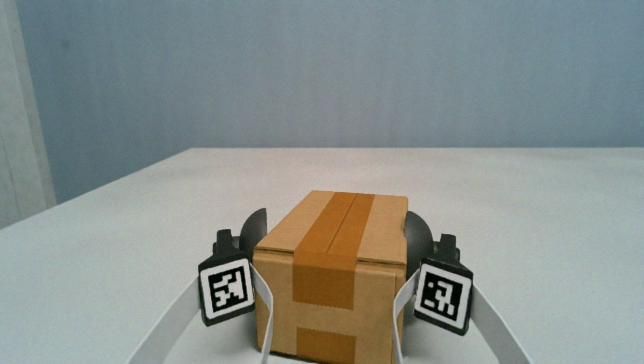

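Emit:
move:
  joints: {"lift_m":0.663}

Emit:
move:
  joints: {"gripper_m":0.179}

Emit:
move:
  joints: {"arm_m":0.0}

Emit:
move:
  joints: {"lift_m":0.8}
  cameras: ["wrist_camera","head_camera"]

Scene clock: 360.80 s.
move: done
base_odometry: x=-0.249 y=+0.004 heading=-1.343
turned_by_wheels: +0.000
turned_by_imu: +0.000
base_tilt: forward=-0.3 right=-1.1
lidar_m: 1.68 1.40 0.99 0.94 0.96 1.27 2.59 1.45 0.79 0.90 1.38 1.79
head_depth_mm: 1127 1240 1376 1137 845 1453 1246 / 1121 1227 1370 1123 838 1114 398 / 1114 1224 1364 1114 624 1363 1208 / 1115 1219 1348 1097 648 1430 1224 / 1106 1210 1344 1091 817 1379 1198 / 1098 1209 1335 1084 812 1459 1217 / 1088 1194 1318 1487 1613 1445 1215
base_status: not commanded
joint_positions: lift_m=+0.663 arm_m=+0.380 wrist_yaw_rad=-0.002 wrist_pitch_rad=-0.082 wrist_roll_rad=+0.000 gripper_m=+0.004 head_pan_rad=-1.570 head_tilt_rad=-0.600
joint_status: all done
measured_speeds: all 0
motor_effort: left_wheel=-8.5(8.8) right_wheel=+8.1(8.6) lift_m=+26.7(28.6) arm_m=+6.4(7.4) wrist_yaw_rad=+2.3(2.5) wrist_pitch_rad=-3.8(8.9) wrist_roll_rad=-0.3(0.6) gripper_m=-10.1(10.5) head_pan_rad=+2.3(3.2) head_tilt_rad=+1.4(1.8)
hand_pose: x=-0.0220 y=-0.7784 z=+0.7568 quat_wxyz=(+0.707, +0.028, -0.706, -0.030) (m; base frame)
wrist_depth_mm: - - - - - - - / - - - - - - - / - - - - - - - / - - - 189 - - - / - - 151 150 146 - - / - - 129 133 126 - - / - 100 - 139 132 105 -
pictures: none

Scene clock: 363.10 s.
move: done
base_odometry: x=-0.249 y=+0.004 heading=-1.343
turned_by_wheels: +0.000
turned_by_imu: +0.000
base_tilt: forward=-0.4 right=-1.1
lidar_m: 1.68 1.40 0.99 0.94 0.96 1.27 2.59 1.45 0.79 0.90 1.38 1.80
head_depth_mm: 1130 1241 1370 1134 846 1456 1246 / 1116 1235 1372 1124 835 1109 398 / 1112 1229 1360 1111 621 1360 1207 / 1113 1214 1349 1099 648 1434 1233 / 1105 1212 1334 1088 812 1382 1199 / 1097 1204 1332 1081 809 1452 1217 / 1090 1192 1333 1496 1622 1447 1218
base_status: not commanded
joint_positions: lift_m=+0.663 arm_m=+0.380 wrist_yaw_rad=-0.002 wrist_pitch_rad=-0.114 wrist_roll_rad=+0.000 gripper_m=+0.179 head_pan_rad=-1.570 head_tilt_rad=-0.600
joint_status: all done
measured_speeds: all 0
motor_effort: left_wheel=-8.0(8.6) right_wheel=+7.8(9.1) lift_m=+31.4(31.5) arm_m=+4.8(6.7) wrist_yaw_rad=+2.1(2.7) wrist_pitch_rad=+2.2(3.9) wrist_roll_rad=-0.1(0.5) gripper_m=+0.7(83.5) head_pan_rad=+2.1(3.2) head_tilt_rad=+0.1(1.9)
hand_pose: x=-0.0220 y=-0.7768 z=+0.7485 quat_wxyz=(+0.706, +0.040, -0.706, -0.042) (m; base frame)
wrist_depth_mm: - - - - - - - / - - - - - - - / - - - - - - - / - - - 174 - - - / - 142 - 132 - - - / - 126 - 134 128 - - / - - - 140 135 - 105
pictures: none

Scene clock: 367.10 s.
move: done
base_odometry: x=-0.249 y=+0.004 heading=-1.343
turned_by_wheels: +0.000
turned_by_imu: +0.000
base_tilt: forward=-0.4 right=-1.3
lidar_m: 1.68 1.41 0.99 0.94 0.96 1.27 2.59 1.45 0.79 0.90 1.38 1.80
head_depth_mm: 1125 1247 1381 1138 843 1454 1248 / 1118 1232 1379 1123 838 1492 1213 / 1113 1227 1366 1112 831 1443 1206 / 1109 1215 1354 1104 824 1480 1228 / 1102 1209 1341 1093 816 1356 1172 / 1102 1207 1335 1081 811 1456 1212 / 1092 1189 1327 1492 1625 1448 1214
base_status: not commanded
joint_positions: lift_m=+0.663 arm_m=+0.001 wrist_yaw_rad=-0.002 wrist_pitch_rad=-0.115 wrist_roll_rad=+0.000 gripper_m=+0.179 head_pan_rad=-1.570 head_tilt_rad=-0.600
joint_status: all done
measured_speeds: all 0
motor_effort: left_wheel=-8.3(9.0) right_wheel=+8.3(9.2) lift_m=+25.4(31.2) arm_m=-12.8(14.5) wrist_yaw_rad=+2.1(2.7) wrist_pitch_rad=+2.4(2.4) wrist_roll_rad=-0.2(0.5) gripper_m=+0.5(1.1) head_pan_rad=+2.3(3.1) head_tilt_rad=-0.2(1.7)
hand_pose: x=-0.0220 y=-0.3973 z=+0.7483 quat_wxyz=(+0.706, +0.040, -0.706, -0.042) (m; base frame)
wrist_depth_mm: - - - - - - - / - - - - - - - / - - - 500 - - - / - - - - - - - / - - - - - - - / 122 - - - - - - / - - - - - - 105
pictures: none

Scene clock: 369.17 s.
move: done
base_odometry: x=-0.249 y=+0.004 heading=-1.343
turned_by_wheels: +0.000
turned_by_imu: +0.000
base_tilt: forward=-0.5 right=-1.2
lidar_m: 1.68 1.40 0.99 0.94 0.96 1.27 2.60 1.45 0.79 0.90 1.39 1.79
head_depth_mm: 1128 1239 1383 1135 842 1467 1282 / 1115 1233 1379 1125 837 1371 1245 / 1118 1228 1359 1110 830 1438 371 / 1110 1222 1354 1101 823 1474 318 / 1104 1205 1338 1095 817 1346 1174 / 1094 1206 1333 1081 810 1423 1213 / 1091 1195 1326 1488 1628 1442 1211
base_status: not commanded
joint_positions: lift_m=+0.800 arm_m=+0.001 wrist_yaw_rad=-0.002 wrist_pitch_rad=-0.116 wrist_roll_rad=+0.000 gripper_m=+0.179 head_pan_rad=-1.570 head_tilt_rad=-0.600
joint_status: all done
measured_speeds: all 0
motor_effort: left_wheel=-7.9(8.7) right_wheel=+8.3(8.9) lift_m=+29.2(33.9) arm_m=-11.9(13.5) wrist_yaw_rad=+1.6(2.5) wrist_pitch_rad=+2.4(2.5) wrist_roll_rad=-0.3(0.5) gripper_m=+0.4(1.0) head_pan_rad=+1.9(3.1) head_tilt_rad=-0.8(0.9)
hand_pose: x=-0.0220 y=-0.3973 z=+0.8852 quat_wxyz=(+0.706, +0.040, -0.706, -0.042) (m; base frame)
wrist_depth_mm: - - - - - - - / - - - - - - - / - - - - - - - / - - - - - - - / - - - - - - - / 123 126 - - - - - / - - - - - - 105
pictures: head_camera (sideways), wrist_camera
camera_calibration:
head_camera: T_world_to_cam=[[-0.0467541, 0.519846, -0.85298, 1.12552], [0.997504, -0.0209349, -0.0674346, 0.0812905], [-0.0529127, -0.854003, -0.51757, 0.629444], [0, 0, 0, 1]] pos_world=[0.00484077, -0.0458495, 1.29131]
wrist_camera: T_world_to_cam=[[-0.999079, -0.0406296, -0.0138202, -0.0192212], [0.000437012, 0.312382, -0.949956, 0.997573], [0.0429135, -0.949087, -0.312077, 0.0663018], [0, 0, 0, 1]] pos_world=[-0.0224847, -0.249479, 0.968076]

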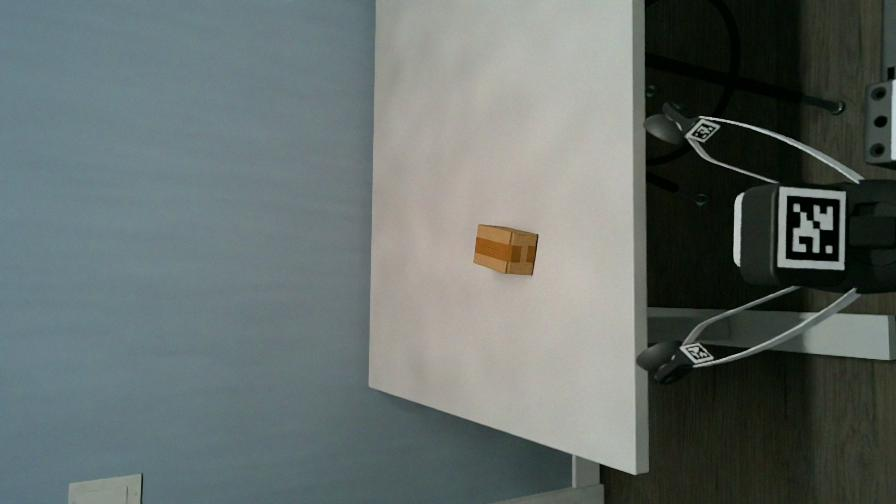

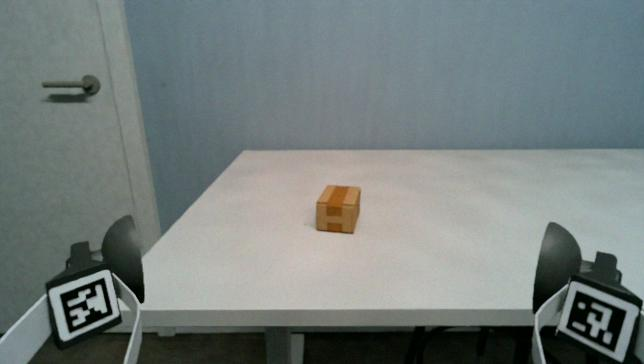

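Emit:
move:
  joints: {"wrist_pitch_rad":-0.4,"gripper_m":0.05}

Emit:
move:
  joints: {"wrist_yaw_rad":3.0}

Emit:
move:
  base: {"rotate_rad":2.889}
  joints: {"lift_m":0.29,"head_pan_rad":0,"head_tilt_rad":-0.3}

Emit:
move:
  base: {"translate_m":2.16}
  joints: {"head_pan_rad":-1.3,"head_tilt_rad":-0.3}
  pace: "max"
  cameras: ["nav_camera","head_camera"]

Scene clock: 386.33 s.
move: done
base_odometry: x=-0.249 y=+0.004 heading=-1.343
turned_by_wheels: +0.000
turned_by_imu: +0.000
base_tilt: forward=-0.4 right=-1.3
lidar_m: 1.68 1.40 0.98 0.94 0.96 1.27 2.59 1.46 0.79 0.90 1.38 1.80
head_depth_mm: 1130 1239 1382 1131 838 1462 1276 / 1121 1231 1371 1124 838 1487 1266 / 1110 1228 1364 1108 829 1439 1180 / 1105 1205 1357 1106 823 1475 333 / 1104 1209 1346 1088 816 1360 1194 / 1096 1202 1330 1086 810 1455 1224 / 1094 1190 1330 1491 1615 1454 1216
base_status: not commanded
joint_positions: lift_m=+0.800 arm_m=+0.001 wrist_yaw_rad=-0.002 wrist_pitch_rad=-0.412 wrist_roll_rad=+0.000 gripper_m=+0.050 head_pan_rad=-1.570 head_tilt_rad=-0.600
joint_status: all done
measured_speeds: all 0
motor_effort: left_wheel=-8.1(8.7) right_wheel=+8.2(9.0) lift_m=+25.8(25.8) arm_m=-8.6(10.3) wrist_yaw_rad=+1.4(2.7) wrist_pitch_rad=+1.7(4.4) wrist_roll_rad=-0.2(0.5) gripper_m=+0.2(83.0) head_pan_rad=+1.8(2.6) head_tilt_rad=-0.7(1.9)
hand_pose: x=-0.0220 y=-0.3707 z=+0.8140 quat_wxyz=(+0.692, +0.144, -0.692, -0.146) (m; base frame)
wrist_depth_mm: - - - - - - - / - - - 502 - - - / - - - - - - - / - - - - - - - / - - - - - - - / - - 127 - 125 - - / - 934 977 963 963 970 981
pictures: none

Scene clock: 388.83 s.
move: done
base_odometry: x=-0.249 y=+0.004 heading=-1.343
turned_by_wheels: +0.000
turned_by_imu: +0.000
base_tilt: forward=-0.4 right=-1.2
lidar_m: 1.68 1.40 0.99 0.94 0.96 1.27 2.59 1.45 0.79 0.90 1.38 1.79
head_depth_mm: 1130 1235 1373 1135 842 1456 1275 / 1122 1229 1368 1125 834 1491 1264 / 1111 1227 1362 1105 829 1436 1237 / 1111 1224 1354 1104 824 1478 1232 / 1105 1214 1342 1091 816 1387 1194 / 1097 1205 1339 1086 810 1455 1225 / 1092 1197 1327 1492 1622 1446 1212
base_status: not commanded
joint_positions: lift_m=+0.800 arm_m=+0.001 wrist_yaw_rad=+2.997 wrist_pitch_rad=-0.412 wrist_roll_rad=+0.000 gripper_m=+0.050 head_pan_rad=-1.570 head_tilt_rad=-0.600
joint_status: all done
measured_speeds: all 0
motor_effort: left_wheel=-8.1(8.7) right_wheel=+8.1(9.4) lift_m=+29.2(29.9) arm_m=-7.0(9.1) wrist_yaw_rad=+2.8(4.9) wrist_pitch_rad=+1.8(1.9) wrist_roll_rad=-0.3(0.5) gripper_m=+0.1(1.1) head_pan_rad=+2.3(2.5) head_tilt_rad=-1.6(2.4)
hand_pose: x=+0.0112 y=+0.0772 z=+0.8140 quat_wxyz=(+0.195, +0.701, +0.094, +0.680) (m; base frame)
wrist_depth_mm: 138 137 - - - - - / 877 148 174 - - - - / 960 161 - - - - - / - 186 - - - - - / - - 198 - - - - / - - 127 - 125 - - / - 934 276 980 946 990 956
pictures: none

Scene clock: 394.50 s.
move: done
base_odometry: x=-0.249 y=+0.004 heading=+1.546
turned_by_wheels: +2.889
turned_by_imu: +2.843
base_tilt: forward=-0.4 right=-1.1
lidar_m: 1.69 2.59 1.05 0.79 1.35 1.49 1.91 1.68 1.13 0.94 0.94 1.05
head_depth_mm: 1327 1345 1349 1388 1406 1431 1450 / 2489 1602 1623 1651 1685 1701 1562 / 2450 2590 2749 2863 2913 1952 1545 / 2379 2491 2633 2780 2859 2000 1540 / 2302 2419 2518 2629 2729 2000 1533 / 2204 2316 2409 2552 2651 1978 1529 / 2140 2230 2345 2440 2552 1987 1510
base_status: done
joint_positions: lift_m=+0.290 arm_m=+0.001 wrist_yaw_rad=+2.997 wrist_pitch_rad=-0.414 wrist_roll_rad=+0.000 gripper_m=+0.050 head_pan_rad=+0.000 head_tilt_rad=-0.300
joint_status: all done
measured_speeds: all 0
motor_effort: left_wheel=-9.1(12.9) right_wheel=+9.5(12.4) lift_m=+24.2(28.7) arm_m=-12.2(13.6) wrist_yaw_rad=+2.1(3.6) wrist_pitch_rad=+2.1(2.1) wrist_roll_rad=-0.1(0.6) gripper_m=+0.5(0.9) head_pan_rad=-3.0(6.4) head_tilt_rad=-3.5(9.5)
hand_pose: x=+0.0112 y=+0.0771 z=+0.3037 quat_wxyz=(+0.195, +0.701, +0.095, +0.680) (m; base frame)
wrist_depth_mm: - 137 - - - - - / - 147 - - - - - / 951 162 889 926 918 912 888 / 743 185 671 729 726 715 709 / 621 594 197 607 596 590 593 / 525 527 127 518 125 509 503 / 452 99 268 279 436 444 439
pictures: none

Scene clock: 403.13 s.
move: done
base_odometry: x=-0.194 y=+2.163 heading=+1.545
turned_by_wheels: +0.000
turned_by_imu: +0.001
base_tilt: forward=-0.3 right=-1.1
lidar_m: 0.57 0.57 0.63 1.02 2.03 1.80 3.64 0.57 0.52 0.82 1.28 0.68
head_depth_mm: 1525 1588 1668 1752 1846 1928 1558 / 1510 1575 1670 1743 1840 1923 1553 / 1488 1559 1645 1736 1838 1907 1557 / 1483 1548 1630 1705 1804 1877 1529 / 1469 1541 1629 1707 1791 1860 1537 / 1470 1525 1606 1683 1777 1862 1533 / 1449 1518 1594 1672 1761 1830 1521
base_status: done
joint_positions: lift_m=+0.290 arm_m=+0.001 wrist_yaw_rad=+2.997 wrist_pitch_rad=-0.414 wrist_roll_rad=+0.000 gripper_m=+0.050 head_pan_rad=-1.300 head_tilt_rad=-0.301
joint_status: all done
measured_speeds: all 0
motor_effort: left_wheel=-1.3(13.2) right_wheel=+9.2(15.0) lift_m=+29.1(29.1) arm_m=-7.2(12.8) wrist_yaw_rad=+2.0(3.2) wrist_pitch_rad=+2.1(2.2) wrist_roll_rad=-0.3(0.6) gripper_m=+0.3(1.0) head_pan_rad=+3.2(4.7) head_tilt_rad=+4.3(5.0)
hand_pose: x=+0.0111 y=+0.0771 z=+0.3036 quat_wxyz=(+0.195, +0.700, +0.095, +0.680) (m; base frame)
wrist_depth_mm: - 137 - - - 600 499 / - 148 - - - 617 511 / 952 162 893 931 874 644 535 / 750 185 682 732 732 679 538 / 616 593 198 608 593 599 577 / 521 525 127 512 126 500 503 / 457 99 270 279 433 444 441
pictures: head_camera (sideways), nav_camera (sideways)
camera_calibration:
head_camera: T_world_to_cam=[[-0.110357, 0.224536, -0.968197, 1.27626], [0.972009, 0.227676, -0.0579913, 0.0692032], [0.207414, -0.947495, -0.243376, 0.271027], [0, 0, 0, 1]] pos_world=[0.0173634, -0.0455244, 1.30564]
nav_camera: T_world_to_cam=[[0.0890197, -0.256732, 0.962374, -1.21008], [-0.959482, -0.281439, 0.0136728, 0.0381766], [0.267339, -0.924598, -0.271383, 0.304804], [0, 0, 0, 1]] pos_world=[0.0628643, -0.0180999, 1.24674]

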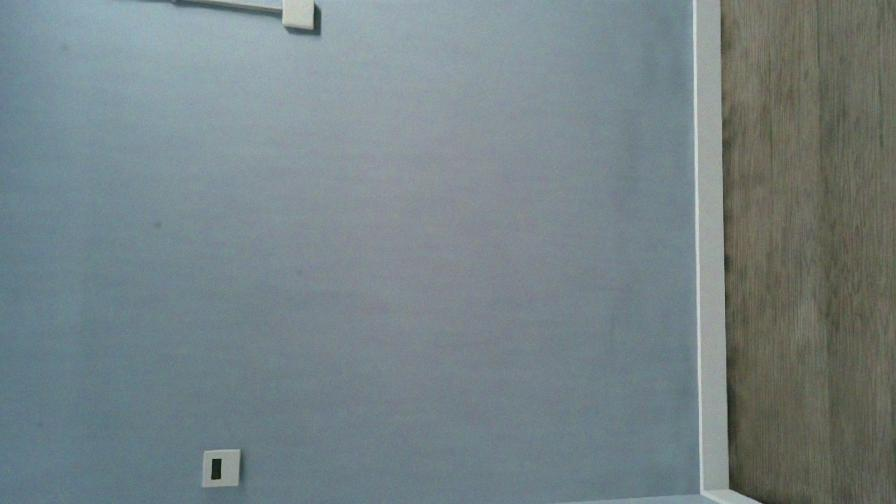

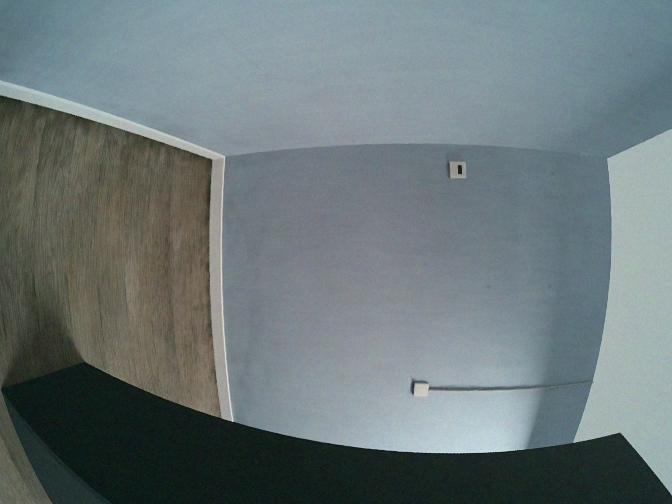

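Emit:
move:
  base: {"rotate_rad":-1.234}

Emit:
move:
  base: {"translate_m":1.2}
  joints: {"head_pan_rad":-1.57,"head_tilt_rad":-0.3}

Emit:
move:
  base: {"rotate_rad":-1.653}
  joints: {"head_pan_rad":-0.7,"head_tilt_rad":-0.3}
  cameras: ["nav_camera","head_camera"]

Scene clock: 424.47 s.
move: done
base_odometry: x=-0.194 y=+2.163 heading=+0.312
turned_by_wheels: -1.234
turned_by_imu: -1.214
base_tilt: forward=-0.3 right=-1.3
lidar_m: 1.71 0.79 0.58 0.57 0.59 0.82 2.03 1.80 2.62 0.89 0.52 0.66
head_depth_mm: 3012 3537 3732 3898 2949 2040 1572 / 2874 3243 3446 3683 2930 2051 1558 / 1109 1236 1395 1584 1861 1864 1538 / 726 772 830 900 977 1067 1181 / 537 564 592 625 663 704 753 / 428 443 463 485 512 540 575 / 419 439 462 488 516 549 584
base_status: done
joint_positions: lift_m=+0.290 arm_m=+0.001 wrist_yaw_rad=+2.997 wrist_pitch_rad=-0.414 wrist_roll_rad=+0.000 gripper_m=+0.050 head_pan_rad=-1.300 head_tilt_rad=-0.300
joint_status: not commanded
measured_speeds: all 0
motor_effort: left_wheel=+8.4(12.1) right_wheel=-10.1(13.7) lift_m=+29.6(31.3) arm_m=-10.2(10.6) wrist_yaw_rad=+2.0(3.7) wrist_pitch_rad=+2.1(2.2) wrist_roll_rad=-0.3(0.5) gripper_m=+0.5(1.1) head_pan_rad=+2.8(3.3) head_tilt_rad=+4.7(5.9)
hand_pose: x=+0.0111 y=+0.0770 z=+0.3036 quat_wxyz=(+0.195, +0.700, +0.095, +0.680) (m; base frame)
wrist_depth_mm: 522 137 553 565 571 579 588 / 578 147 593 605 626 620 634 / 625 161 172 - - - - / - 182 189 697 693 691 705 / 622 588 199 608 598 601 588 / 529 525 127 514 125 510 503 / 455 99 269 279 435 443 441
pictures: none

Scene clock: 435.77 s.
move: done
base_odometry: x=+0.948 y=+2.531 heading=+0.312
turned_by_wheels: +0.000
turned_by_imu: +0.001
base_tilt: forward=-0.3 right=-1.2
lidar_m: 0.52 0.54 0.56 0.54 0.56 0.78 2.32 0.68 0.71 1.88 0.72 0.54
head_depth_mm: 1965 2038 2152 1406 1422 1502 1477 / 2840 2509 2205 2321 2391 1957 1543 / 3087 3808 - - 2929 2031 1548 / 3126 3743 - - 2899 2011 1535 / 2922 3762 - - 2867 2002 1534 / 2049 2095 2149 2232 2291 1942 1525 / 1408 1419 1456 1483 1512 1548 1462
base_status: done
joint_positions: lift_m=+0.290 arm_m=+0.001 wrist_yaw_rad=+2.997 wrist_pitch_rad=-0.414 wrist_roll_rad=+0.000 gripper_m=+0.050 head_pan_rad=-1.570 head_tilt_rad=-0.300
joint_status: all done
measured_speeds: all 0
motor_effort: left_wheel=+2.8(13.2) right_wheel=+7.3(10.4) lift_m=+23.1(29.7) arm_m=-8.8(13.5) wrist_yaw_rad=+1.5(3.2) wrist_pitch_rad=+2.0(2.2) wrist_roll_rad=-0.3(0.6) gripper_m=+0.2(1.2) head_pan_rad=+3.2(4.9) head_tilt_rad=+2.2(7.2)
hand_pose: x=+0.0111 y=+0.0771 z=+0.3036 quat_wxyz=(+0.195, +0.700, +0.095, +0.680) (m; base frame)
wrist_depth_mm: 507 137 523 538 551 557 566 / 552 147 570 590 599 612 602 / 601 162 614 624 629 - 649 / - 178 188 673 692 686 590 / 617 595 198 598 597 599 569 / 519 521 127 508 125 507 505 / 459 99 268 280 436 448 444
pictures: none

Scene clock: 439.23 s.
move: done
base_odometry: x=+0.948 y=+2.531 heading=-1.341
turned_by_wheels: -1.653
turned_by_imu: -1.626
base_tilt: forward=-0.3 right=-1.2
lidar_m: 2.34 0.78 0.55 0.52 0.54 0.57 0.54 0.55 0.74 1.82 0.71 0.68
head_depth_mm: 754 813 879 961 2611 1952 1560 / 663 706 761 814 883 961 1060 / 593 626 669 711 763 820 890 / 1186 631 1261 679 716 757 798 / 1320 1110 1458 1148 1448 1172 975 / 1324 1318 1446 1253 1528 1179 1394 / 1233 1249 1335 1352 1444 1478 1442
base_status: done
joint_positions: lift_m=+0.290 arm_m=+0.001 wrist_yaw_rad=+2.997 wrist_pitch_rad=-0.414 wrist_roll_rad=+0.000 gripper_m=+0.050 head_pan_rad=-0.699 head_tilt_rad=-0.300
joint_status: all done
measured_speeds: all 0
motor_effort: left_wheel=+8.4(12.0) right_wheel=-9.6(13.5) lift_m=+23.9(24.7) arm_m=-12.7(13.4) wrist_yaw_rad=+1.4(3.4) wrist_pitch_rad=+2.1(2.2) wrist_roll_rad=-0.3(0.5) gripper_m=+0.4(1.1) head_pan_rad=-3.0(6.1) head_tilt_rad=+2.0(6.5)
hand_pose: x=+0.0111 y=+0.0771 z=+0.3036 quat_wxyz=(+0.195, +0.700, +0.095, +0.680) (m; base frame)
wrist_depth_mm: 470 137 504 521 533 - - / 515 148 534 - - - - / 544 161 170 - - - - / - 179 188 - 691 691 715 / 592 572 199 591 600 591 589 / 522 521 127 509 126 508 509 / 453 99 266 280 433 442 439
pictures: head_camera (sideways), nav_camera (sideways)
camera_calibration:
head_camera: T_world_to_cam=[[-0.216972, 0.122, -0.968524, 1.27737], [0.673277, 0.737114, -0.057979, 0.0709855], [0.706839, -0.664665, -0.242073, 0.266299], [0, 0, 0, 1]] pos_world=[0.0411296, -0.0311639, 1.30574]
nav_camera: T_world_to_cam=[[0.217599, -0.160726, 0.962714, -1.21137], [-0.632569, -0.774383, 0.0136931, 0.0361676], [0.743308, -0.611963, -0.270175, 0.300341], [0, 0, 0, 1]] pos_world=[0.0632245, 0.0171065, 1.24685]

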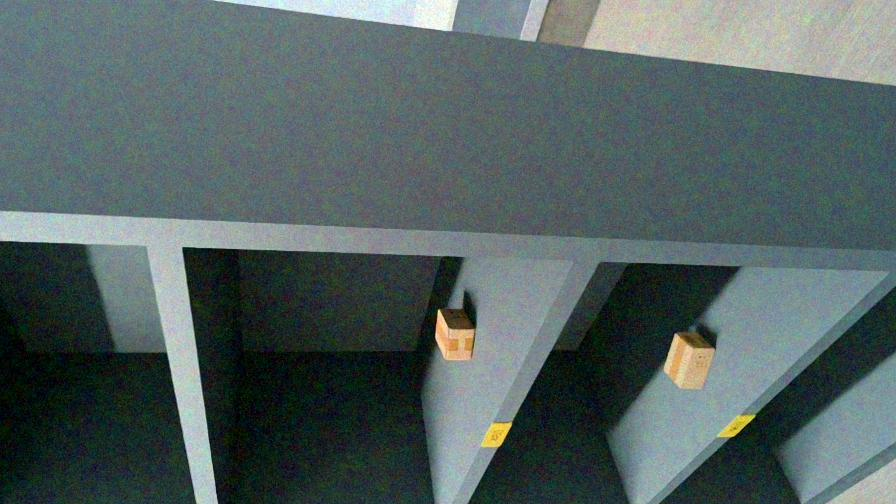

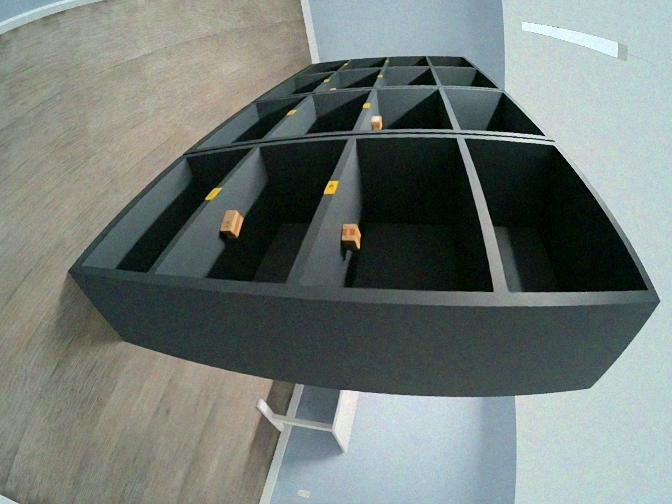

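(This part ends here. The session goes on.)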